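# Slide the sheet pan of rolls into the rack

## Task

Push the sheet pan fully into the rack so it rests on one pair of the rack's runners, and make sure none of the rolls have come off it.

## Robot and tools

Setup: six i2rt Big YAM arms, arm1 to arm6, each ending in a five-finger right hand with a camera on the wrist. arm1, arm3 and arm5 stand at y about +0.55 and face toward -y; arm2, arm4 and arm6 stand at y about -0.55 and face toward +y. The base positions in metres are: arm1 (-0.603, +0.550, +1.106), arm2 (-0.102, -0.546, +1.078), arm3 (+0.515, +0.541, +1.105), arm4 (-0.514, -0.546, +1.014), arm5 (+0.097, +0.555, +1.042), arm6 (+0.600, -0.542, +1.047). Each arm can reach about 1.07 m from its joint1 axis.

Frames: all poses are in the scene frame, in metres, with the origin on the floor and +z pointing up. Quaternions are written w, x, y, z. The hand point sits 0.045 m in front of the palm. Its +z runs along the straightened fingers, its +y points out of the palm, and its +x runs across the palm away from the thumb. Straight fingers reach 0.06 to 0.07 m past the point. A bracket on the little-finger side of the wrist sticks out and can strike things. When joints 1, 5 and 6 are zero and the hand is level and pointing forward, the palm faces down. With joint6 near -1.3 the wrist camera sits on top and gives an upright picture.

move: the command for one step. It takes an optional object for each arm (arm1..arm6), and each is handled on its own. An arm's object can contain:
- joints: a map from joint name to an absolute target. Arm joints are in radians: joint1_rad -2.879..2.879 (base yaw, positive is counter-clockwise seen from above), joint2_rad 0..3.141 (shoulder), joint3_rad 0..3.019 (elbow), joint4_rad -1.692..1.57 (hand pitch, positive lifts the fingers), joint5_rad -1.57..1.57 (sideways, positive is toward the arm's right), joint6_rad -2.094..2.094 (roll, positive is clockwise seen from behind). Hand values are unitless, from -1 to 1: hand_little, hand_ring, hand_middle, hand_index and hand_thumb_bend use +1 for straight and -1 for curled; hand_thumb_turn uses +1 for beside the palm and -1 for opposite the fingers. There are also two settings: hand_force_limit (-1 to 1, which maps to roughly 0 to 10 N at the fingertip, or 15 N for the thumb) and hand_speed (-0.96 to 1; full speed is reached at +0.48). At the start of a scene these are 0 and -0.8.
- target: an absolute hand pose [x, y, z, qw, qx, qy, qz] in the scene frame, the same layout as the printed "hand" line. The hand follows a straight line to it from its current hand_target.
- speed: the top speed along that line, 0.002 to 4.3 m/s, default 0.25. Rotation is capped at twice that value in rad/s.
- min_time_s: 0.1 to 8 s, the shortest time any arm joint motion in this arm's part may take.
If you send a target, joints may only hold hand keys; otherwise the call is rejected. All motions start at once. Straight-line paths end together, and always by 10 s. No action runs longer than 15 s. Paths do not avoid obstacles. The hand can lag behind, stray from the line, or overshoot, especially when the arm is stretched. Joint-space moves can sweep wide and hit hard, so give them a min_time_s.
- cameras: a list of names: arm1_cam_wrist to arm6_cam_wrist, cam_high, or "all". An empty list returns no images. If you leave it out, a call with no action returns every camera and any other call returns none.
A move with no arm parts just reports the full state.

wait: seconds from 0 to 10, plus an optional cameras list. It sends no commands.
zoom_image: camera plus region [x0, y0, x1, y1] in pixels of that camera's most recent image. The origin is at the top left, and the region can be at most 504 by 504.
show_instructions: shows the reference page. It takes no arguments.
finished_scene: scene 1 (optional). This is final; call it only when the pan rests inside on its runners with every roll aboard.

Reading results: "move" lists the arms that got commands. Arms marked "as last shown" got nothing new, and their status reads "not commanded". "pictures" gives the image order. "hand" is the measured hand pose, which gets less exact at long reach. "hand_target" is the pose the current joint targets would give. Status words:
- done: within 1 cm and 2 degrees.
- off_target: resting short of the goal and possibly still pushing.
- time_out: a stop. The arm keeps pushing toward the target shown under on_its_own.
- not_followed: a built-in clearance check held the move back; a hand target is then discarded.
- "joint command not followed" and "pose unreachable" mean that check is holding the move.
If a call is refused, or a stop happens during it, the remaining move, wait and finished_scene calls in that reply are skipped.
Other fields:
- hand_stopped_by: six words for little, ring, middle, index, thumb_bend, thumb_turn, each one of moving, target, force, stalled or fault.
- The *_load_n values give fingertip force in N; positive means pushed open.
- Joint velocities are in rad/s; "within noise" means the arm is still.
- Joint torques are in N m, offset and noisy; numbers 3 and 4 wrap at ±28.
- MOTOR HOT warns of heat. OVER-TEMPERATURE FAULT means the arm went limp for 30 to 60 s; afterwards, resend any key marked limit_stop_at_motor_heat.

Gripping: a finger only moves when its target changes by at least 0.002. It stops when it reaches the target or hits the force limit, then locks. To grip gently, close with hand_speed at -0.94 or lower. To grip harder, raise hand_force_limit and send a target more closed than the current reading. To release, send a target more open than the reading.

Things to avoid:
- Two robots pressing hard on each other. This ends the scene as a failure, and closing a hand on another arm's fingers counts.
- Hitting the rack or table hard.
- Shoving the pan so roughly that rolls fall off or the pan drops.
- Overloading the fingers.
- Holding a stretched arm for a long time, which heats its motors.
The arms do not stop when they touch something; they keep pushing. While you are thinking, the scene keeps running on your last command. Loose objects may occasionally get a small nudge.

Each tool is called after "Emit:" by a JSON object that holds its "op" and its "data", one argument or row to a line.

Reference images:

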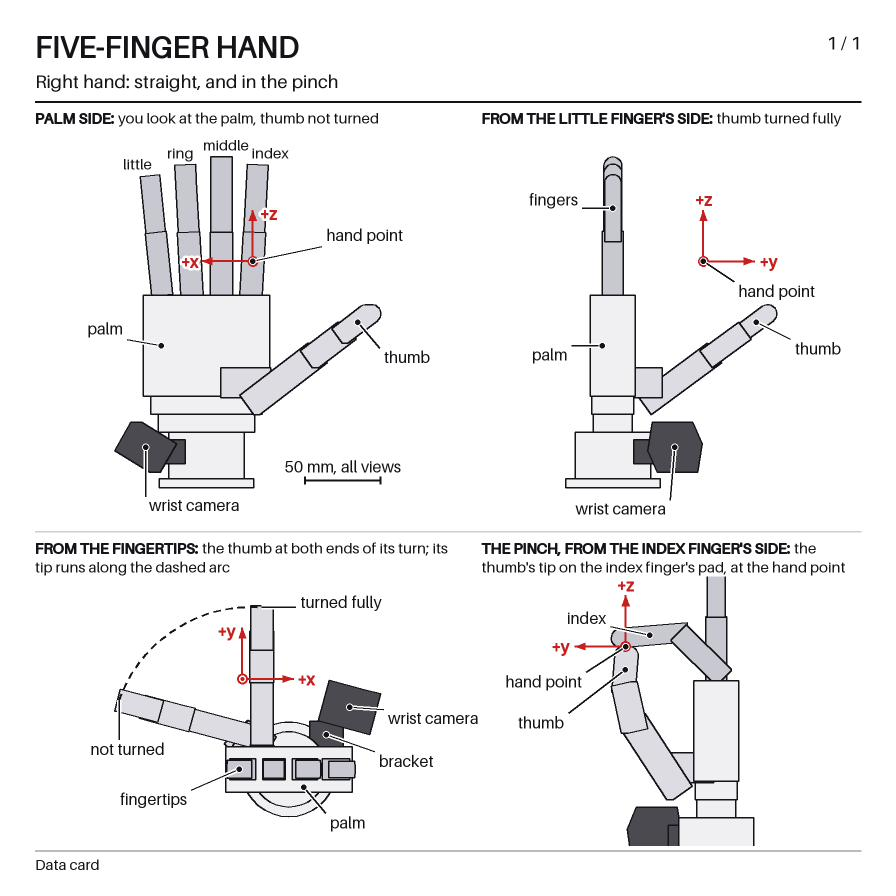

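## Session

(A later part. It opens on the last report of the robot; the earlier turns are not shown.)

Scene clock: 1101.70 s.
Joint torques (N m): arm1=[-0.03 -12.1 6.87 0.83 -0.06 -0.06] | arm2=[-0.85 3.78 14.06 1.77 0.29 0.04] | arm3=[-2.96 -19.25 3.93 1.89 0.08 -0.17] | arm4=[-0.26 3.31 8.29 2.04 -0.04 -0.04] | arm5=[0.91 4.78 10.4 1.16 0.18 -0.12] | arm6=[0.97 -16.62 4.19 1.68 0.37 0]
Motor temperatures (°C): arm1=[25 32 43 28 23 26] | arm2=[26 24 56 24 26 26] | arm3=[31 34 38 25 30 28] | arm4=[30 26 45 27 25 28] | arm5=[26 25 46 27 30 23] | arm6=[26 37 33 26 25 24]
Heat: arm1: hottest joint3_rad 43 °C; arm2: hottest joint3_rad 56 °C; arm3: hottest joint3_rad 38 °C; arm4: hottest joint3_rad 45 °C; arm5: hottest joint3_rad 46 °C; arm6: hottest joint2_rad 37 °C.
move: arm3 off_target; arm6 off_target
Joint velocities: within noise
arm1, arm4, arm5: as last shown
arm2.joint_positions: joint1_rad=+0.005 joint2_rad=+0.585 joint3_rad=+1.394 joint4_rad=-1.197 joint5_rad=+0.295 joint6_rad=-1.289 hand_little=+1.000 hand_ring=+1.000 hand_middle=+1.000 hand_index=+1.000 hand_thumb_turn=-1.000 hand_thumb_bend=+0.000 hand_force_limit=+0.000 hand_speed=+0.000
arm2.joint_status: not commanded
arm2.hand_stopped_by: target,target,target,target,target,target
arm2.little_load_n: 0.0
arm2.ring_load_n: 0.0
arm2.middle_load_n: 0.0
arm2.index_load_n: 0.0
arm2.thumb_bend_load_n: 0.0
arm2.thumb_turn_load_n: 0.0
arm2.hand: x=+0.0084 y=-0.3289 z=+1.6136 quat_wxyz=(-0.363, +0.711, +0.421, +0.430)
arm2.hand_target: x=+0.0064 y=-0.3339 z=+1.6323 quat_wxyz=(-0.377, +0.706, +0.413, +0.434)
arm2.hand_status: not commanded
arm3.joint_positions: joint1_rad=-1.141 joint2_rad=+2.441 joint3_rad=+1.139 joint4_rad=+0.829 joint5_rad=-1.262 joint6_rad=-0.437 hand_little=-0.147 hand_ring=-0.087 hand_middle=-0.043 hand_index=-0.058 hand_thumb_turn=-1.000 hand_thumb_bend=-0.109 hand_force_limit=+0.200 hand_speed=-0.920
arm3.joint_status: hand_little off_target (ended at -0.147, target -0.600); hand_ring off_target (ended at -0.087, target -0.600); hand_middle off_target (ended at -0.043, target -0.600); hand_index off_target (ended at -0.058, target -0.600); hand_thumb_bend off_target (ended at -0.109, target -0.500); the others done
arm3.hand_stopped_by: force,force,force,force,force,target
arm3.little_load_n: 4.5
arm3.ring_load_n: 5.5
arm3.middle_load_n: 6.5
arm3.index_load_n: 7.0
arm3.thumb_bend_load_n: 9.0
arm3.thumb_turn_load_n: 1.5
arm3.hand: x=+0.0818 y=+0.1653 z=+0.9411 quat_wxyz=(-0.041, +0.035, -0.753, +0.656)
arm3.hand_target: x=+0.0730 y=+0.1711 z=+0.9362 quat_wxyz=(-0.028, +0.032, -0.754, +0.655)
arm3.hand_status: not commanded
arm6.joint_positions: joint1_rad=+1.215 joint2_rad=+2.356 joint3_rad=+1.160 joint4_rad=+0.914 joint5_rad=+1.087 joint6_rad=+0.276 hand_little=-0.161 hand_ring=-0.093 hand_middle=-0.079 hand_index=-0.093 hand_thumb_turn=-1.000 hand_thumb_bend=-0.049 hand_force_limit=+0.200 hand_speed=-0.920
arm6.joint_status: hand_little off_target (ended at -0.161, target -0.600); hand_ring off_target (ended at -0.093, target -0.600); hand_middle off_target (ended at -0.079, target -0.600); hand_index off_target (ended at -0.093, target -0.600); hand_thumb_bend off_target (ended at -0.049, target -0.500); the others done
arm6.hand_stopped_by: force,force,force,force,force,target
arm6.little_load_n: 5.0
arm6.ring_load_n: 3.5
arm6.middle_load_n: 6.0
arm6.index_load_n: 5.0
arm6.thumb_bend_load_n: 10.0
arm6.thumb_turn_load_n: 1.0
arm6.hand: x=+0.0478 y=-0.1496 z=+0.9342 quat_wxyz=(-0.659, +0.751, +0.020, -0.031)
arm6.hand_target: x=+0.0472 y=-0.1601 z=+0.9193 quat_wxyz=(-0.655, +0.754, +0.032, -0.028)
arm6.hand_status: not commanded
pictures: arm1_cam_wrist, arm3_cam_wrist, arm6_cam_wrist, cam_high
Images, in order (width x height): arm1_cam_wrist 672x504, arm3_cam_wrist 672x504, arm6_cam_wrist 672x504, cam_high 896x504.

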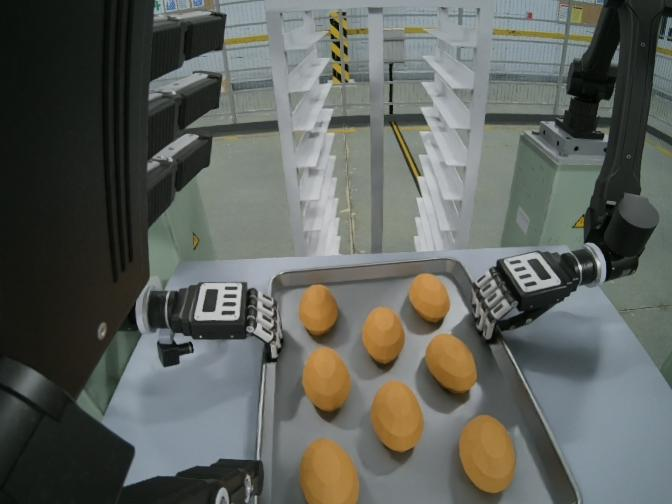

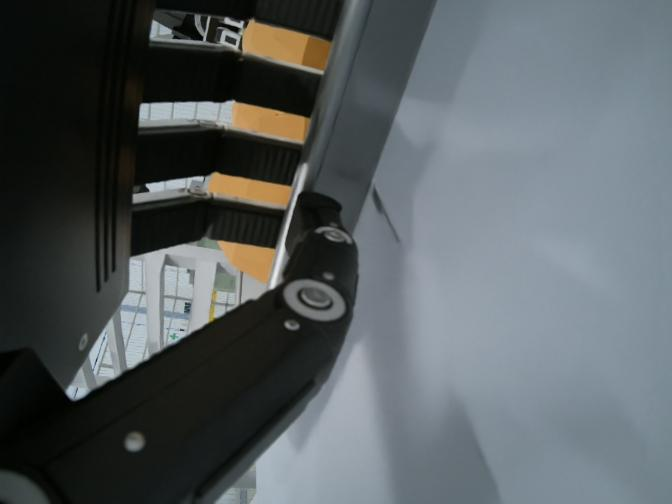

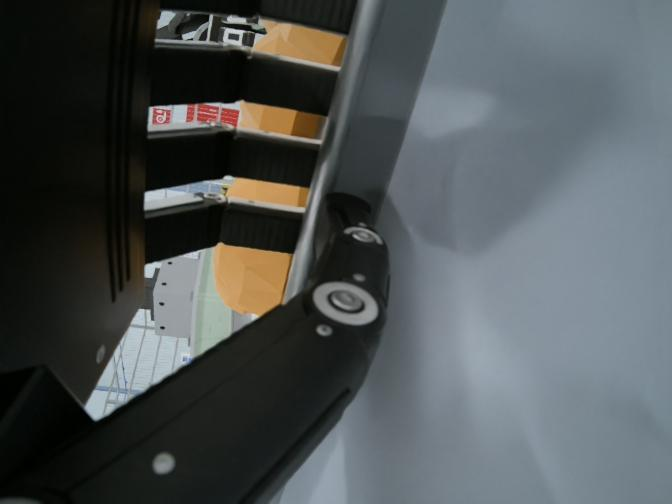

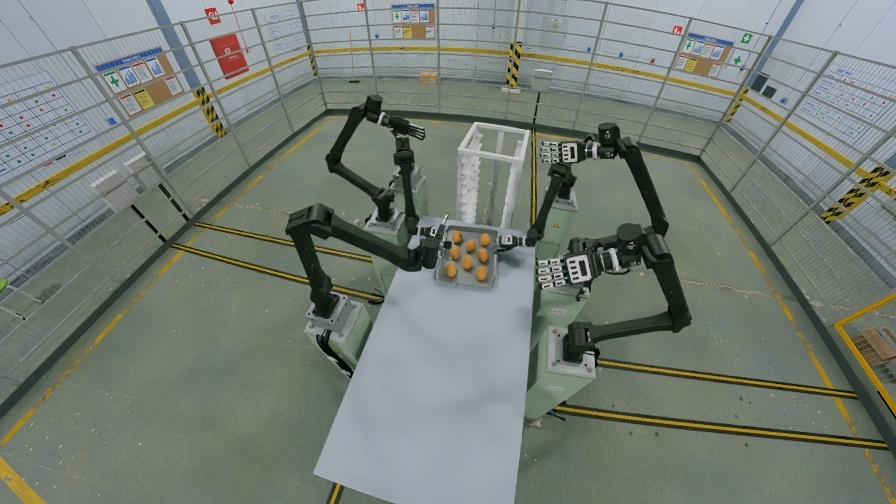

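Emit:
{"op": "move", "data": {
  "arm3": {"target": [0.076, 0.169, 0.975, 0.0281, -0.0323, 0.754, -0.6555], "speed": 0.05},
  "arm6": {"target": [0.047, -0.157, 0.965, -0.6555, 0.754, 0.0323, -0.0281], "speed": 0.05},
  "cameras": ["arm3_cam_wrist", "arm6_cam_wrist", "arm1_cam_wrist"]
}}

Emit:
{"op": "zoom_image", "data": {
  "camera": "arm1_cam_wrist",
  "region": [200, 200, 600, 504]
}}

Scene clock: 1109.63 s.
Joint torques (N m): arm1=[0.03 -12.4 6.83 0.87 -0.06 -0.05] | arm2=[-0.85 3.72 14.05 1.77 0.29 0.04] | arm3=[-3.55 -24 3.02 1.58 -0.19 -0.04] | arm4=[0.15 3.49 8.25 2.02 -0.04 0] | arm5=[0.21 4.78 10.48 1.18 0.18 -0.07] | arm6=[1.03 -21.01 3.86 1.55 0.48 0.02]
Motor temperatures (°C): arm1=[25 32 43 28 23 26] | arm2=[26 24 56 24 26 26] | arm3=[31 34 37 25 30 28] | arm4=[30 26 45 27 25 28] | arm5=[26 25 46 27 30 23] | arm6=[26 37 33 26 25 24]
Heat: arm1: hottest joint3_rad 43 °C; arm2: hottest joint3_rad 56 °C; arm3: hottest joint3_rad 37 °C; arm4: hottest joint3_rad 45 °C; arm5: hottest joint3_rad 46 °C; arm6: hottest joint2_rad 37 °C.
move: arm3 off_target; arm6 off_target
Joint velocities: within noise
arm1, arm2, arm4: as last shown
arm1.ring_load_n: 0.5
arm3.joint_positions: joint1_rad=-1.129 joint2_rad=+2.399 joint3_rad=+1.100 joint4_rad=+0.797 joint5_rad=-1.251 joint6_rad=-0.440 hand_little=-0.147 hand_ring=-0.087 hand_middle=-0.043 hand_index=-0.058 hand_thumb_turn=-1.000 hand_thumb_bend=-0.109 hand_force_limit=+0.200 hand_speed=-0.920
arm3.joint_status: not commanded
arm3.hand_stopped_by: force,force,force,force,force,target
arm3.little_load_n: 3.5
arm3.ring_load_n: 5.5
arm3.middle_load_n: 5.5
arm3.index_load_n: 6.5
arm3.thumb_bend_load_n: 10.5
arm3.thumb_turn_load_n: 2.0
arm3.hand: x=+0.0945 y=+0.1640 z=+0.9517 quat_wxyz=(-0.050, +0.028, -0.757, +0.650)
arm3.hand_target: x=+0.0765 y=+0.1689 z=+0.9744 quat_wxyz=(-0.028, +0.032, -0.754, +0.655)
arm3.hand_status: off_target (0.030 m and 2.7 deg from the pose sent, 0.035 m and 1.5 deg at the start)
arm5.joint_positions: joint1_rad=-0.112 joint2_rad=+0.492 joint3_rad=+1.313 joint4_rad=-1.193 joint5_rad=-0.203 joint6_rad=-1.199 hand_little=+1.000 hand_ring=+1.000 hand_middle=+1.000 hand_index=+1.000 hand_thumb_turn=-1.000 hand_thumb_bend=+0.000 hand_force_limit=+0.000 hand_speed=+0.000
arm5.joint_status: not commanded
arm5.hand_stopped_by: target,target,target,target,target,target
arm5.little_load_n: 0.0
arm5.ring_load_n: 0.0
arm5.middle_load_n: 0.0
arm5.index_load_n: 0.0
arm5.thumb_bend_load_n: 0.0
arm5.thumb_turn_load_n: 0.0
arm5.hand: x=+0.0679 y=+0.3434 z=+1.5456 quat_wxyz=(+0.286, +0.468, -0.676, +0.492)
arm5.hand_target: x=+0.0700 y=+0.3461 z=+1.5614 quat_wxyz=(+0.292, +0.472, -0.666, +0.498)
arm5.hand_status: not commanded
arm6.joint_positions: joint1_rad=+1.209 joint2_rad=+2.306 joint3_rad=+1.131 joint4_rad=+0.846 joint5_rad=+1.079 joint6_rad=+0.270 hand_little=-0.161 hand_ring=-0.093 hand_middle=-0.079 hand_index=-0.093 hand_thumb_turn=-1.000 hand_thumb_bend=-0.048 hand_force_limit=+0.200 hand_speed=-0.920
arm6.joint_status: not commanded
arm6.hand_stopped_by: force,force,force,force,force,target
arm6.little_load_n: 2.5
arm6.ring_load_n: 2.5
arm6.middle_load_n: 6.0
arm6.index_load_n: 5.0
arm6.thumb_bend_load_n: 12.0
arm6.thumb_turn_load_n: 1.5
arm6.hand: x=+0.0577 y=-0.1503 z=+0.9436 quat_wxyz=(-0.651, +0.758, +0.037, -0.014)
arm6.hand_target: x=+0.0470 y=-0.1567 z=+0.9647 quat_wxyz=(-0.655, +0.754, +0.032, -0.028)
arm6.hand_status: off_target (0.025 m and 1.9 deg from the pose sent, 0.032 m and 1.5 deg at the start)
pictures: arm1_cam_wrist, arm3_cam_wrist, arm6_cam_wrist
Images, in order (width x height): arm1_cam_wrist 672x504, arm3_cam_wrist 672x504, arm6_cam_wrist 672x504.

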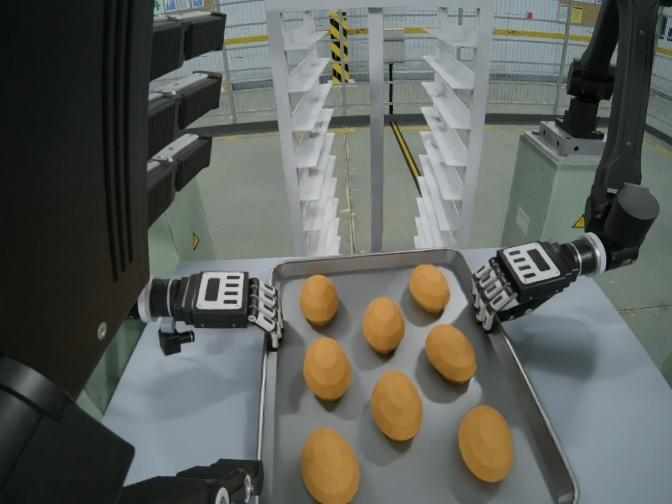

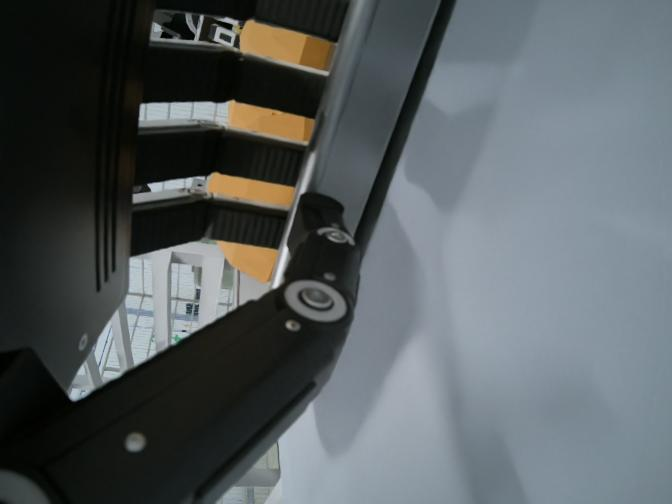

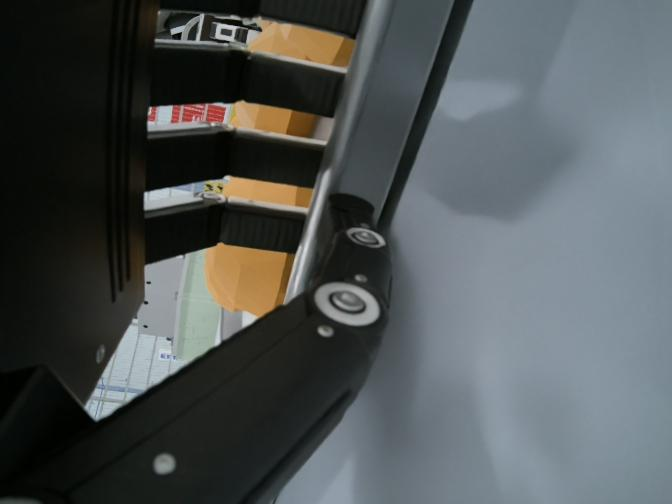

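Scaled by 1.260 from the camera's image (finer frame: 960x720).

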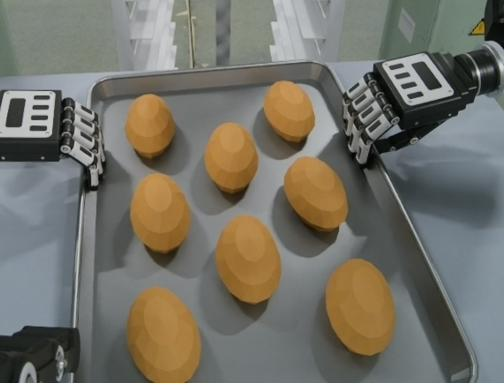

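Emit:
{"op": "move", "data": {
  "arm3": {"target": [0.070, 0.169, 1.025, 0.0281, -0.0323, 0.754, -0.6555], "speed": 0.05},
  "arm6": {"target": [0.044, -0.154, 1.015, -0.6555, 0.754, 0.0323, -0.0281], "speed": 0.05},
  "cameras": ["arm3_cam_wrist", "arm6_cam_wrist", "arm1_cam_wrist", "cam_high"]
}}

Emit:
{"op": "zoom_image", "data": {
  "camera": "cam_high",
  "region": [380, 120, 580, 310]
}}

Scene clock: 1124.23 s.
Joint torques (N m): arm1=[-0.21 -12.34 6.93 0.8 -0.07 -0.06] | arm2=[-0.85 3.78 14.08 1.76 0.29 0.04] | arm3=[-2.32 -21.77 4.19 1.62 -0.37 -0.1] | arm4=[-0.09 3.37 8.31 2.04 -0.04 -0.01] | arm5=[0.26 4.13 10.56 1.07 0.18 -0.12] | arm6=[0.79 -21.19 5.41 1.78 0.54 0.07]
Motor temperatures (°C): arm1=[25 32 43 28 23 26] | arm2=[26 24 56 24 26 26] | arm3=[31 35 37 25 30 28] | arm4=[30 26 45 27 25 28] | arm5=[26 25 46 27 30 23] | arm6=[26 38 32 26 25 24]
Heat: arm1: hottest joint3_rad 43 °C; arm2: hottest joint3_rad 56 °C; arm3: hottest joint3_rad 37 °C; arm4: hottest joint3_rad 45 °C; arm5: hottest joint3_rad 46 °C; arm6: hottest joint2_rad 38 °C.
move: arm3 off_target; arm6 off_target
Joint velocities: within noise
arm1, arm2, arm4, arm5: as last shown
arm1.ring_load_n: 0.0
arm3.joint_positions: joint1_rad=-1.146 joint2_rad=+2.253 joint3_rad=+1.074 joint4_rad=+0.695 joint5_rad=-1.250 joint6_rad=-0.440 hand_little=-0.148 hand_ring=-0.088 hand_middle=-0.043 hand_index=-0.058 hand_thumb_turn=-1.000 hand_thumb_bend=-0.111 hand_force_limit=+0.200 hand_speed=-0.920
arm3.joint_status: not commanded
arm3.hand_stopped_by: force,force,force,force,force,target
arm3.little_load_n: 0.0
arm3.ring_load_n: 0.0
arm3.middle_load_n: 0.0
arm3.index_load_n: 0.0
arm3.thumb_bend_load_n: 0.0
arm3.thumb_turn_load_n: 0.0
arm3.hand: x=+0.0763 y=+0.1670 z=+1.0131 quat_wxyz=(-0.038, +0.027, -0.756, +0.653)
arm3.hand_target: x=+0.0701 y=+0.1689 z=+1.0248 quat_wxyz=(-0.028, +0.032, -0.754, +0.656)
arm3.hand_status: off_target (0.014 m and 1.3 deg from the pose sent, 0.077 m and 2.6 deg at the start)
arm5.middle_load_n: -0.5
arm6.joint_positions: joint1_rad=+1.209 joint2_rad=+2.198 joint3_rad=+1.099 joint4_rad=+0.741 joint5_rad=+1.076 joint6_rad=+0.264 hand_little=-0.162 hand_ring=-0.094 hand_middle=-0.079 hand_index=-0.093 hand_thumb_turn=-1.000 hand_thumb_bend=-0.048 hand_force_limit=+0.200 hand_speed=-0.920
arm6.joint_status: not commanded
arm6.hand_stopped_by: force,force,force,force,force,target
arm6.little_load_n: 1.5
arm6.ring_load_n: 0.0
arm6.middle_load_n: 3.0
arm6.index_load_n: 4.5
arm6.thumb_bend_load_n: 9.0
arm6.thumb_turn_load_n: 2.0
arm6.hand: x=+0.0609 y=-0.1521 z=+0.9819 quat_wxyz=(-0.645, +0.762, +0.049, -0.003)
arm6.hand_target: x=+0.0445 y=-0.1541 z=+1.0145 quat_wxyz=(-0.655, +0.754, +0.032, -0.028)
arm6.hand_status: off_target (0.037 m and 3.7 deg from the pose sent, 0.073 m and 1.9 deg at the start)
pictures: arm1_cam_wrist, arm3_cam_wrist, arm6_cam_wrist, cam_high
Images, in order (width x height): arm1_cam_wrist 672x504, arm3_cam_wrist 672x504, arm6_cam_wrist 672x504, cam_high 896x504.

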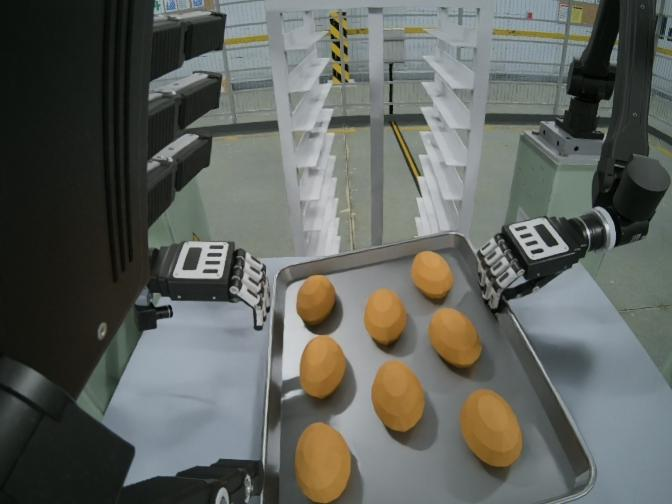

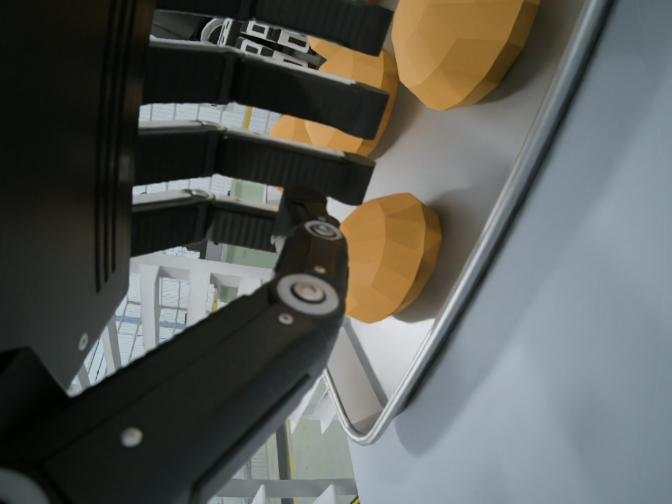

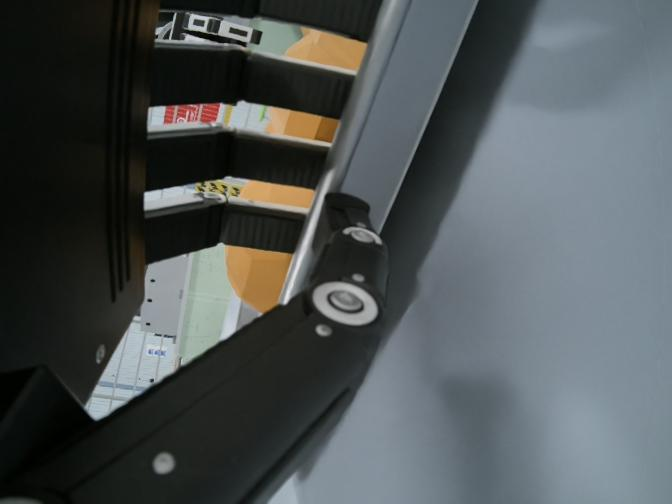

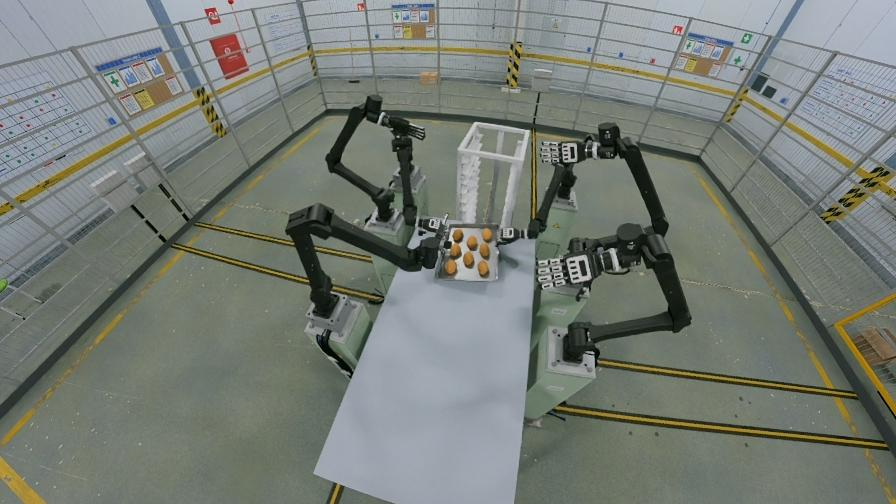

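Scaled by 2.520 from the camera's image (finer frame: 1280x720).

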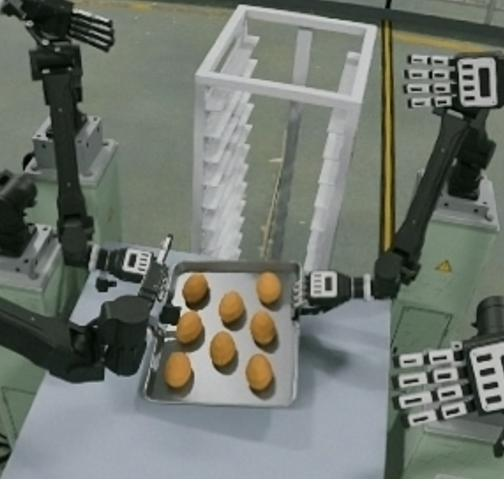

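Emit:
{"op": "move", "data": {
  "arm6": {"target": [0.048, -0.156, 0.925, -0.6555, 0.754, 0.0323, -0.0281], "speed": 0.04},
  "cameras": ["arm3_cam_wrist", "arm6_cam_wrist", "arm1_cam_wrist", "cam_high"]
}}

Emit:
{"op": "zoom_image", "data": {
  "camera": "arm6_cam_wrist",
  "region": [120, 0, 480, 360]
}}

Emit:
{"op": "zoom_image", "data": {
  "camera": "arm1_cam_wrist",
  "region": [200, 200, 600, 504]
}}

Scene clock: 1148.97 s.
Joint torques (N m): arm1=[0.15 -12.34 6.89 0.79 -0.07 -0.05] | arm2=[-0.85 3.84 14.05 1.77 0.29 0.04] | arm3=[-2.32 -21.77 4.18 1.47 -0.37 -0.1] | arm4=[-0.15 3.78 8.32 2.06 -0.03 0] | arm5=[0.91 4.54 10.51 1.17 0.21 -0.11] | arm6=[0.56 -15.5 5.9 2.06 0.12 0.11]
Motor temperatures (°C): arm1=[25 32 43 28 23 26] | arm2=[26 24 57 24 26 26] | arm3=[31 36 37 24 30 27] | arm4=[30 26 45 27 25 28] | arm5=[26 25 46 27 30 23] | arm6=[26 38 34 26 25 24]
Heat: arm1: hottest joint3_rad 43 °C; arm2: hottest joint3_rad 57 °C; arm3: hottest joint3_rad 37 °C; arm4: hottest joint3_rad 45 °C; arm5: hottest joint3_rad 46 °C; arm6: hottest joint2_rad 38 °C.
move: arm6 off_target
Joint velocities: within noise
arm1, arm2, arm3, arm5: as last shown
arm2.thumb_turn_load_n: 0.5
arm4.joint_positions: joint1_rad=+0.063 joint2_rad=+0.530 joint3_rad=+1.359 joint4_rad=-1.296 joint5_rad=-0.075 joint6_rad=-0.970 hand_little=+1.000 hand_ring=+1.000 hand_middle=+1.000 hand_index=+1.000 hand_thumb_turn=+1.000 hand_thumb_bend=+1.000 hand_force_limit=+0.000 hand_speed=-0.800
arm4.joint_status: not commanded
arm4.hand_stopped_by: target,target,target,target,target,target
arm4.little_load_n: 0.0
arm4.ring_load_n: 0.0
arm4.middle_load_n: 0.0
arm4.index_load_n: 0.0
arm4.thumb_bend_load_n: 0.0
arm4.thumb_turn_load_n: 0.0
arm4.hand: x=-0.5171 y=-0.3431 z=+1.5013 quat_wxyz=(-0.483, +0.727, +0.443, +0.204)
arm4.hand_target: x=-0.5171 y=-0.3441 z=+1.5110 quat_wxyz=(-0.492, +0.722, +0.441, +0.209)
arm4.hand_status: not commanded
arm5.middle_load_n: 0.0
arm5.thumb_turn_load_n: 0.5
arm6.joint_positions: joint1_rad=+1.212 joint2_rad=+2.332 joint3_rad=+1.130 joint4_rad=+0.897 joint5_rad=+1.087 joint6_rad=+0.263 hand_little=-0.162 hand_ring=-0.094 hand_middle=-0.079 hand_index=-0.093 hand_thumb_turn=-1.000 hand_thumb_bend=-0.048 hand_force_limit=+0.200 hand_speed=-0.920
arm6.joint_status: not commanded
arm6.hand_stopped_by: force,force,force,force,force,target
arm6.little_load_n: 2.0
arm6.ring_load_n: 1.5
arm6.middle_load_n: 6.0
arm6.index_load_n: 5.5
arm6.thumb_bend_load_n: 11.5
arm6.thumb_turn_load_n: 2.5
arm6.hand: x=+0.0590 y=-0.1520 z=+0.9360 quat_wxyz=(-0.655, +0.755, +0.031, -0.018)
arm6.hand_target: x=+0.0487 y=-0.1564 z=+0.9252 quat_wxyz=(-0.655, +0.754, +0.032, -0.028)
arm6.hand_status: off_target (0.016 m and 1.2 deg from the pose sent, 0.058 m and 3.7 deg at the start)
pictures: arm1_cam_wrist, arm3_cam_wrist, arm6_cam_wrist, cam_high
Images, in order (width x height): arm1_cam_wrist 672x504, arm3_cam_wrist 672x504, arm6_cam_wrist 672x504, cam_high 896x504.

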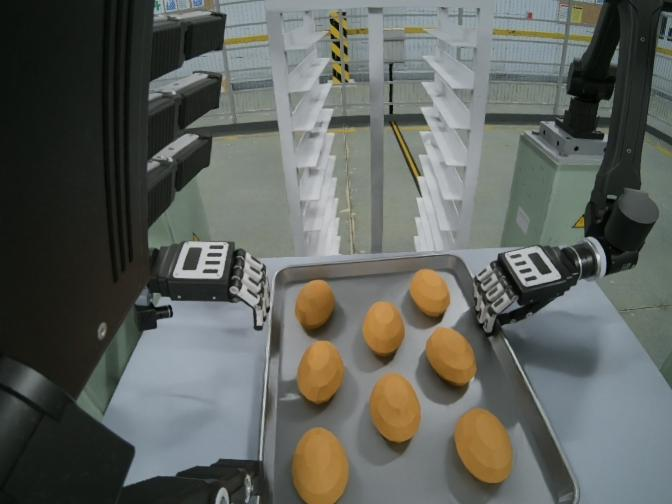

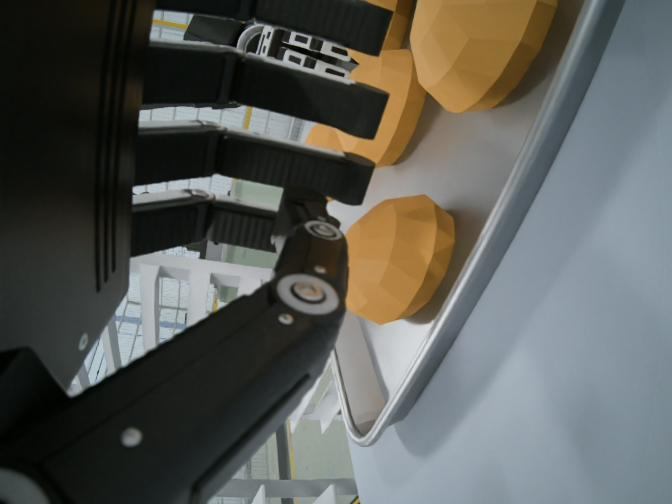

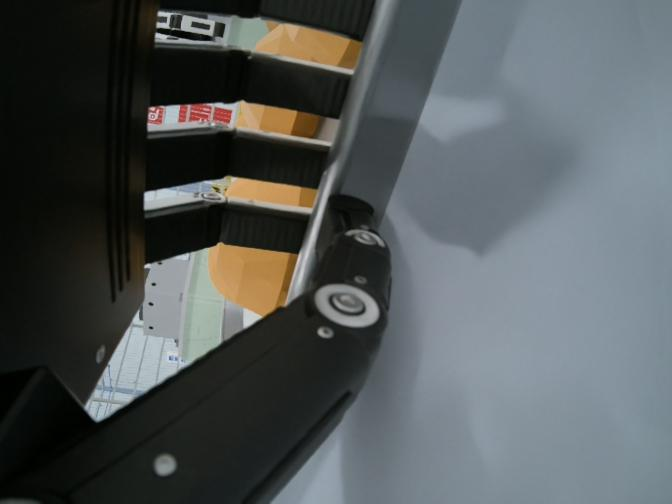

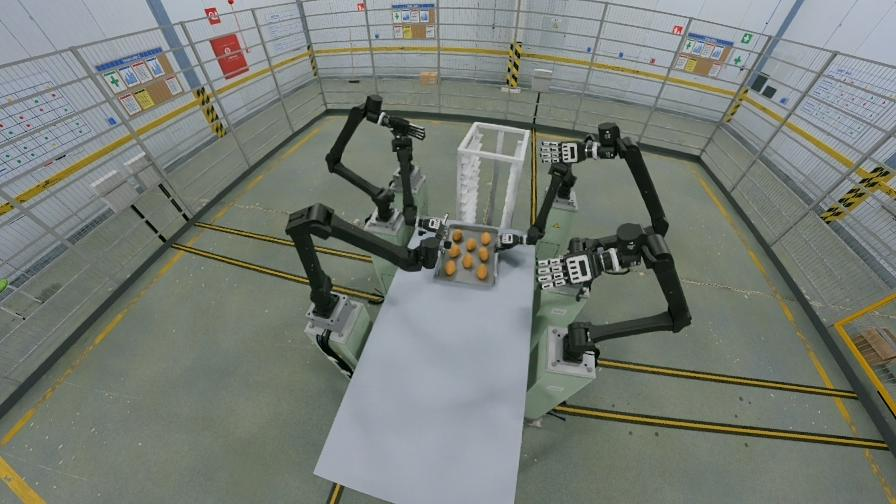

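Scaled by 1.400 from the camera's image (finer frame: 960x720).

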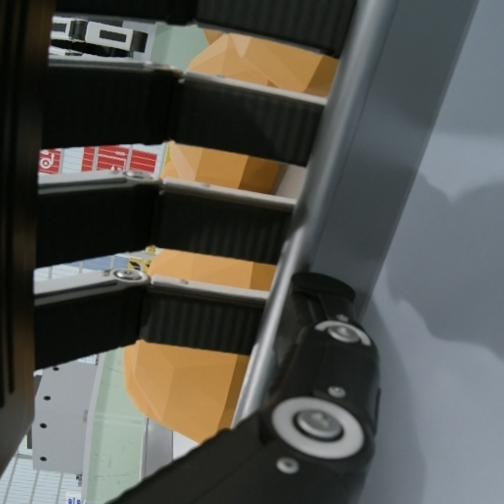

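Scaled by 1.260 from the camera's image (finer frame: 960x720).

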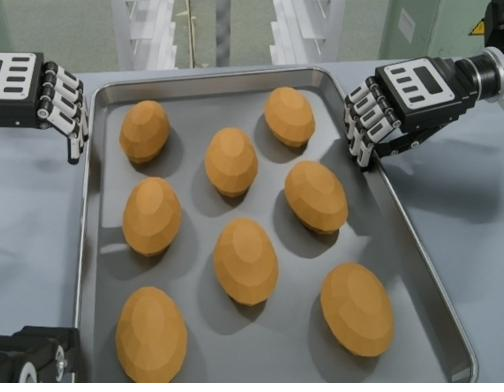

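Emit:
{"op": "move", "data": {
  "arm3": {"target": [0.078, 0.172, 0.95, 0.0281, -0.0323, 0.754, -0.6555], "speed": 0.08, "joints": {"hand_index": 0.5, "hand_middle": 0.5, "hand_ring": 0.5, "hand_little": 0.5, "hand_thumb_bend": 0.0, "hand_speed": -0.3}},
  "arm6": {"joints": {"hand_index": -0.7, "hand_middle": -0.7, "hand_ring": -0.7, "hand_little": -0.7, "hand_thumb_bend": -0.6, "hand_speed": -0.92, "hand_force_limit": 0.8}},
  "cameras": ["arm3_cam_wrist", "arm6_cam_wrist", "arm1_cam_wrist"]
}}

Emit:
{"op": "zoom_image", "data": {
  "camera": "arm3_cam_wrist",
  "region": [120, 0, 560, 360]
}}

Emit:
{"op": "zoom_image", "data": {
  "camera": "arm1_cam_wrist",
  "region": [200, 200, 600, 504]
}}

Scene clock: 1160.13 s.
Joint torques (N m): arm1=[-0.03 -12.28 6.89 0.79 -0.06 -0.05] | arm2=[-0.91 3.78 14.08 1.76 0.29 0.04] | arm3=[-2.37 -18.67 4.96 2.33 -0.39 -0.12] | arm4=[0.26 3.55 8.25 2.03 -0.03 -0.01] | arm5=[0.5 4.37 10.41 1.1 0.18 -0.11] | arm6=[0.32 -16.32 5.19 1.88 0.41 0.1]
Motor temperatures (°C): arm1=[25 32 43 28 23 26] | arm2=[26 24 57 24 26 26] | arm3=[31 36 37 24 30 27] | arm4=[30 26 45 27 25 28] | arm5=[26 25 46 27 30 23] | arm6=[25 38 33 26 25 24]
Heat: arm1: hottest joint3_rad 43 °C; arm2: hottest joint3_rad 57 °C; arm3: hottest joint3_rad 37 °C; arm4: hottest joint3_rad 45 °C; arm5: hottest joint3_rad 46 °C; arm6: hottest joint2_rad 38 °C.
move: arm3 off_target; arm6 off_target
Joint velocities: within noise
arm1, arm2, arm4, arm5: as last shown
arm1.middle_load_n: 0.5
arm2.thumb_turn_load_n: 0.0
arm3.joint_positions: joint1_rad=-1.146 joint2_rad=+2.399 joint3_rad=+1.093 joint4_rad=+0.812 joint5_rad=-1.250 joint6_rad=-0.440 hand_little=+0.500 hand_ring=+0.500 hand_middle=+0.500 hand_index=+0.500 hand_thumb_turn=-1.000 hand_thumb_bend=+0.000 hand_force_limit=+0.200 hand_speed=-0.300
arm3.joint_status: all done
arm3.hand_stopped_by: target,target,target,target,target,target
arm3.little_load_n: -0.5
arm3.ring_load_n: 0.0
arm3.middle_load_n: 0.0
arm3.index_load_n: 0.0
arm3.thumb_bend_load_n: 0.0
arm3.thumb_turn_load_n: 0.0
arm3.hand: x=+0.0893 y=+0.1720 z=+0.9514 quat_wxyz=(-0.041, +0.024, -0.757, +0.652)
arm3.hand_target: x=+0.0782 y=+0.1721 z=+0.9502 quat_wxyz=(-0.028, +0.032, -0.754, +0.655)
arm3.hand_status: off_target (0.011 m and 1.9 deg from the pose sent, 0.063 m and 1.3 deg at the start)
arm5.thumb_turn_load_n: 0.0
arm6.joint_positions: joint1_rad=+1.215 joint2_rad=+2.340 joint3_rad=+1.140 joint4_rad=+0.903 joint5_rad=+1.079 joint6_rad=+0.263 hand_little=-0.398 hand_ring=-0.255 hand_middle=-0.202 hand_index=-0.225 hand_thumb_turn=-1.000 hand_thumb_bend=-0.049 hand_force_limit=+0.800 hand_speed=-0.920
arm6.joint_status: hand_little off_target (ended at -0.398, target -0.700); hand_ring off_target (ended at -0.255, target -0.700); hand_middle off_target (ended at -0.202, target -0.700); hand_index off_target (ended at -0.225, target -0.700); hand_thumb_bend off_target (ended at -0.049, target -0.600); the others done
arm6.hand_stopped_by: force,force,force,force,force,target
arm6.little_load_n: 8.0
arm6.ring_load_n: 4.5
arm6.middle_load_n: 7.5
arm6.index_load_n: 10.0
arm6.thumb_bend_load_n: 22.0
arm6.thumb_turn_load_n: 5.5
arm6.hand: x=+0.0532 y=-0.1529 z=+0.9350 quat_wxyz=(-0.656, +0.754, +0.032, -0.025)
arm6.hand_target: x=+0.0486 y=-0.1564 z=+0.9253 quat_wxyz=(-0.655, +0.754, +0.032, -0.028)
arm6.hand_status: not commanded
pictures: arm1_cam_wrist, arm3_cam_wrist, arm6_cam_wrist
Images, in order (width x height): arm1_cam_wrist 672x504, arm3_cam_wrist 672x504, arm6_cam_wrist 672x504.

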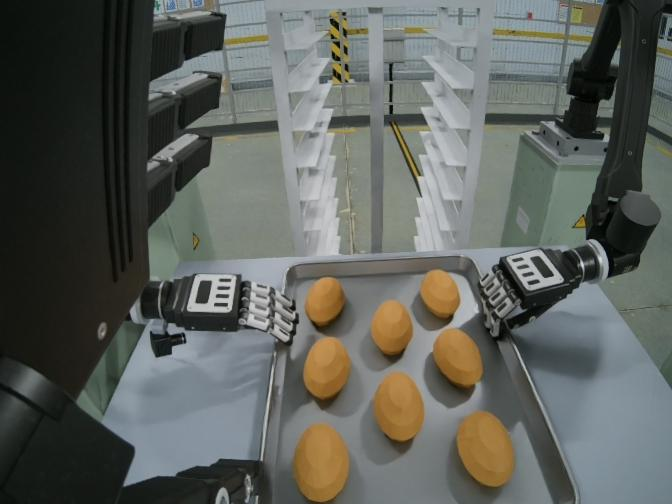

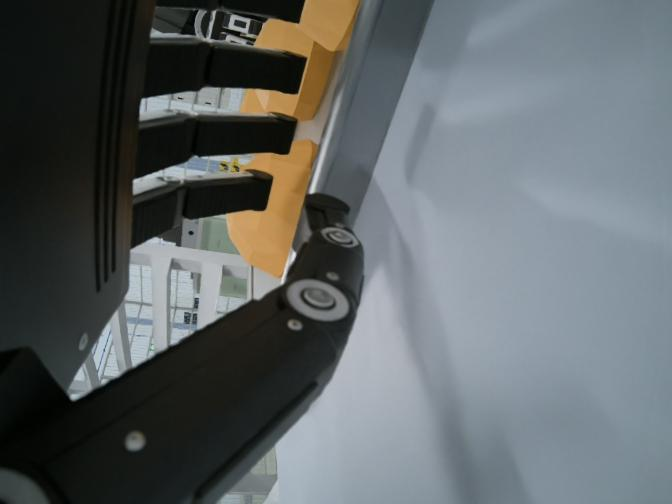

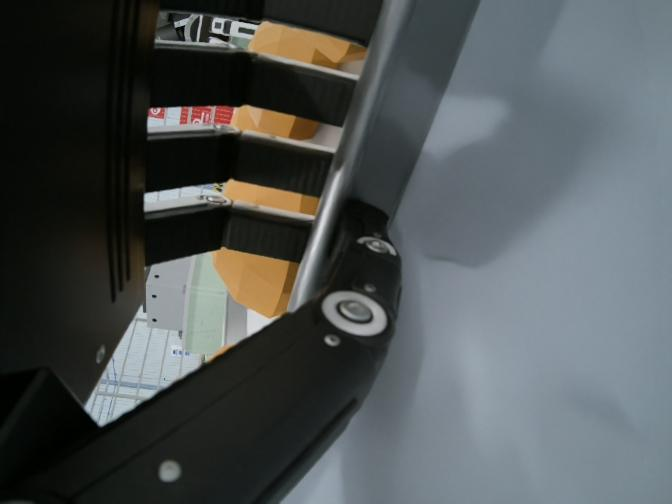

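Scaled by 1.145 from the camera's image (finer frame: 960x720).

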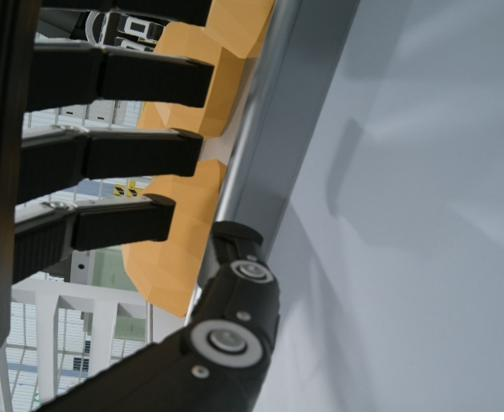

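Scaled by 1.260 from the camera's image (finer frame: 960x720).

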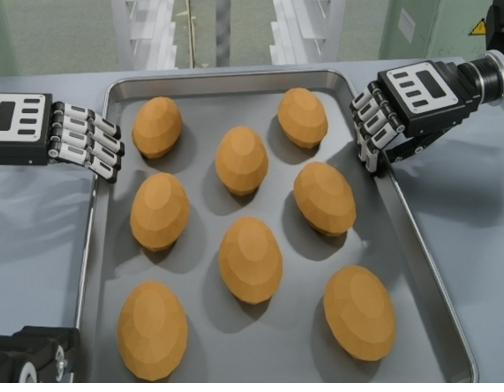

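Emit:
{"op": "move", "data": {
  "arm3": {"target": [0.070, 0.172, 0.936, 0.0281, -0.0323, 0.754, -0.6555], "speed": 0.05},
  "cameras": ["arm3_cam_wrist", "arm1_cam_wrist"]
}}

Emit:
{"op": "zoom_image", "data": {
  "camera": "arm3_cam_wrist",
  "region": [120, 0, 560, 360]
}}

Scene clock: 1169.53 s.
Joint torques (N m): arm1=[-0.03 -12.16 6.8 0.81 -0.07 -0.05] | arm2=[-0.85 3.78 14.05 1.76 0.28 0.03] | arm3=[-2.61 -18.96 4.85 2.09 -0.44 -0.2] | arm4=[-0.09 3.31 8.38 2.03 -0.03 -0.02] | arm5=[0.73 4.07 10.45 1.11 0.19 -0.1] | arm6=[0.26 -16.26 5.2 1.88 0.41 0.1]
Motor temperatures (°C): arm1=[25 32 43 28 23 26] | arm2=[26 24 57 24 26 26] | arm3=[31 36 37 25 30 27] | arm4=[30 26 45 27 25 28] | arm5=[26 25 46 27 30 23] | arm6=[25 39 33 26 25 24]
Heat: arm1: hottest joint3_rad 43 °C; arm2: hottest joint3_rad 57 °C; arm3: hottest joint3_rad 37 °C; arm4: hottest joint3_rad 45 °C; arm5: hottest joint3_rad 46 °C; arm6: hottest joint2_rad 39 °C.
move: arm3 off_target
Joint velocities: within noise
arm1.joint_positions: joint1_rad=+0.426 joint2_rad=+1.673 joint3_rad=+0.928 joint4_rad=+0.647 joint5_rad=-1.153 joint6_rad=-1.381 hand_little=+1.000 hand_ring=+1.000 hand_middle=+1.000 hand_index=+1.000 hand_thumb_turn=+1.000 hand_thumb_bend=+1.000 hand_force_limit=+0.000 hand_speed=-0.800
arm1.joint_status: not commanded
arm1.hand_stopped_by: target,target,target,target,target,target
arm1.little_load_n: 0.0
arm1.ring_load_n: 0.0
arm1.middle_load_n: 0.0
arm1.index_load_n: 0.0
arm1.thumb_bend_load_n: 0.0
arm1.thumb_turn_load_n: 0.0
arm1.hand: x=-0.2198 y=+0.0588 z=+1.2922 quat_wxyz=(-0.096, +0.709, -0.100, +0.691)
arm1.hand_target: x=-0.2201 y=+0.0600 z=+1.2999 quat_wxyz=(-0.092, +0.709, -0.095, +0.693)
arm1.hand_status: not commanded
arm2, arm4, arm5, arm6: as last shown
arm3.joint_positions: joint1_rad=-1.149 joint2_rad=+2.439 joint3_rad=+1.132 joint4_rad=+0.812 joint5_rad=-1.254 joint6_rad=-0.440 hand_little=+0.500 hand_ring=+0.500 hand_middle=+0.500 hand_index=+0.500 hand_thumb_turn=-1.000 hand_thumb_bend=+0.000 hand_force_limit=+0.200 hand_speed=-0.300
arm3.joint_status: not commanded
arm3.hand_stopped_by: target,target,target,target,target,target
arm3.little_load_n: 0.0
arm3.ring_load_n: 0.0
arm3.middle_load_n: 0.0
arm3.index_load_n: 0.0
arm3.thumb_bend_load_n: 0.0
arm3.thumb_turn_load_n: 0.0
arm3.hand: x=+0.0816 y=+0.1704 z=+0.9385 quat_wxyz=(-0.042, +0.024, -0.756, +0.652)
arm3.hand_target: x=+0.0702 y=+0.1721 z=+0.9362 quat_wxyz=(-0.028, +0.032, -0.754, +0.655)
arm3.hand_status: off_target (0.012 m and 1.9 deg from the pose sent, 0.025 m and 1.9 deg at the start)
pictures: arm1_cam_wrist, arm3_cam_wrist
Images, in order (width x height): arm1_cam_wrist 672x504, arm3_cam_wrist 672x504.

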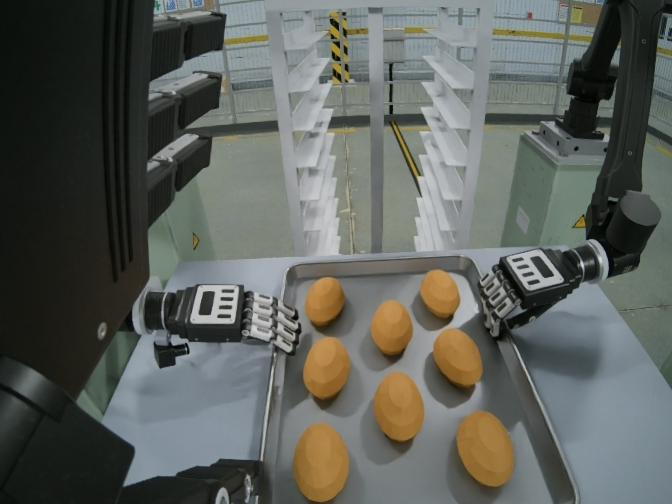

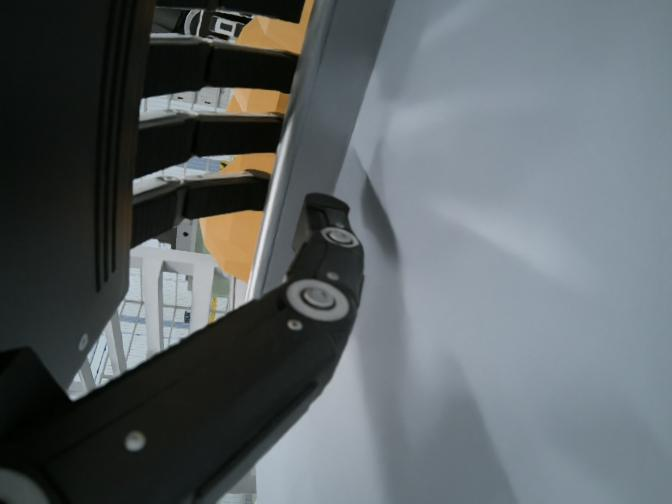

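Scaled by 1.145 from the camera's image (finer frame: 960x720).

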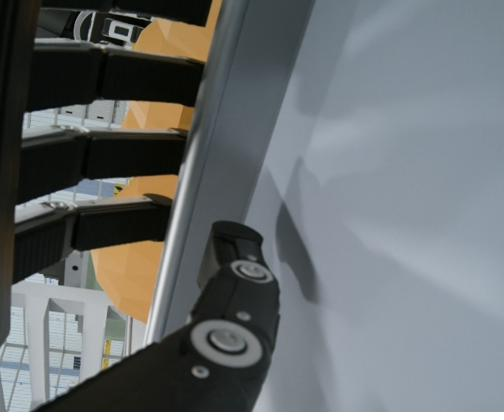

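Emit:
{"op": "move", "data": {
  "arm3": {"target": [0.071, 0.160, 0.938, 0.0281, -0.0323, 0.754, -0.6555], "speed": 0.04},
  "cameras": ["arm3_cam_wrist", "arm1_cam_wrist"]
}}

Emit:
{"op": "zoom_image", "data": {
  "camera": "arm3_cam_wrist",
  "region": [120, 0, 560, 360]
}}

Scene clock: 1175.40 s.
Joint torques (N m): arm1=[0.03 -12.34 6.84 0.79 -0.08 -0.05] | arm2=[-0.91 3.78 14.05 1.77 0.28 0.04] | arm3=[-0.85 -18.96 5.07 2.33 -0.16 0.11] | arm4=[0.03 3.84 8.28 2.03 -0.05 -0.03] | arm5=[0.32 4.42 10.5 0.92 0.25 -0.09] | arm6=[0.32 -16.21 5.22 1.87 0.41 0.1]
Motor temperatures (°C): arm1=[25 32 43 28 23 26] | arm2=[26 24 57 24 26 26] | arm3=[31 36 37 25 30 27] | arm4=[30 26 45 27 25 28] | arm5=[26 25 46 27 30 23] | arm6=[25 40 33 26 25 24]
Heat: arm1: hottest joint3_rad 43 °C; arm2: hottest joint3_rad 57 °C; arm3: hottest joint3_rad 37 °C; arm4: hottest joint3_rad 45 °C; arm5: hottest joint3_rad 46 °C; arm6: hottest joint2_rad 40 °C.
move: arm3 done
Joint velocities: within noise
arm1, arm2, arm4, arm5, arm6: as last shown
arm2.thumb_turn_load_n: 0.5
arm3.joint_positions: joint1_rad=-1.147 joint2_rad=+2.439 joint3_rad=+1.140 joint4_rad=+0.828 joint5_rad=-1.241 joint6_rad=-0.440 hand_little=+0.500 hand_ring=+0.500 hand_middle=+0.500 hand_index=+0.500 hand_thumb_turn=-1.000 hand_thumb_bend=+0.000 hand_force_limit=+0.200 hand_speed=-0.300
arm3.joint_status: not commanded
arm3.hand_stopped_by: target,target,target,target,target,target
arm3.little_load_n: 0.0
arm3.ring_load_n: 0.0
arm3.middle_load_n: 0.0
arm3.index_load_n: 0.0
arm3.thumb_bend_load_n: 0.0
arm3.thumb_turn_load_n: 0.0
arm3.hand: x=+0.0748 y=+0.1673 z=+0.9402 quat_wxyz=(-0.030, +0.028, -0.756, +0.653)
arm3.hand_target: x=+0.0713 y=+0.1601 z=+0.9381 quat_wxyz=(-0.028, +0.032, -0.754, +0.655)
arm3.hand_status: done (0.008 m and 0.6 deg from the pose sent, 0.015 m and 1.9 deg at the start)
arm4.index_load_n: -0.5
arm6.little_load_n: 7.5
pictures: arm1_cam_wrist, arm3_cam_wrist
Images, in order (width x height): arm1_cam_wrist 672x504, arm3_cam_wrist 672x504.

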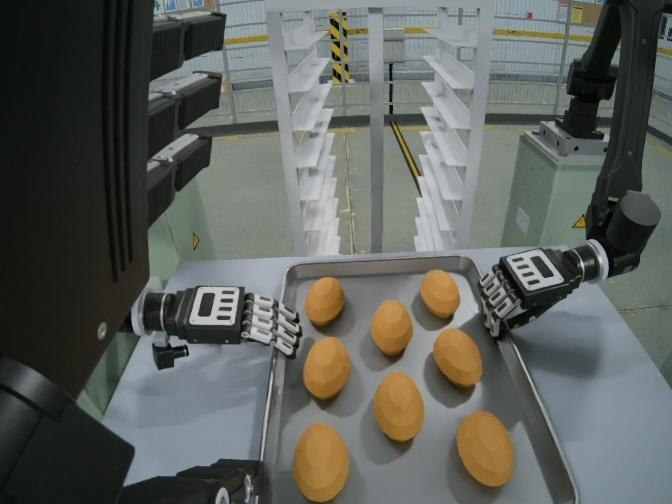

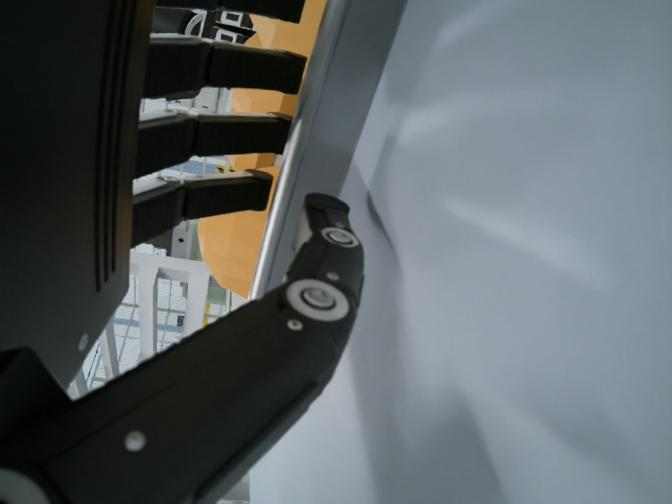

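Scaled by 1.145 from the camera's image (finer frame: 960x720).

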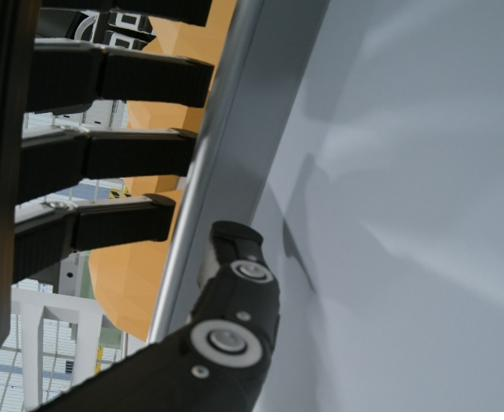

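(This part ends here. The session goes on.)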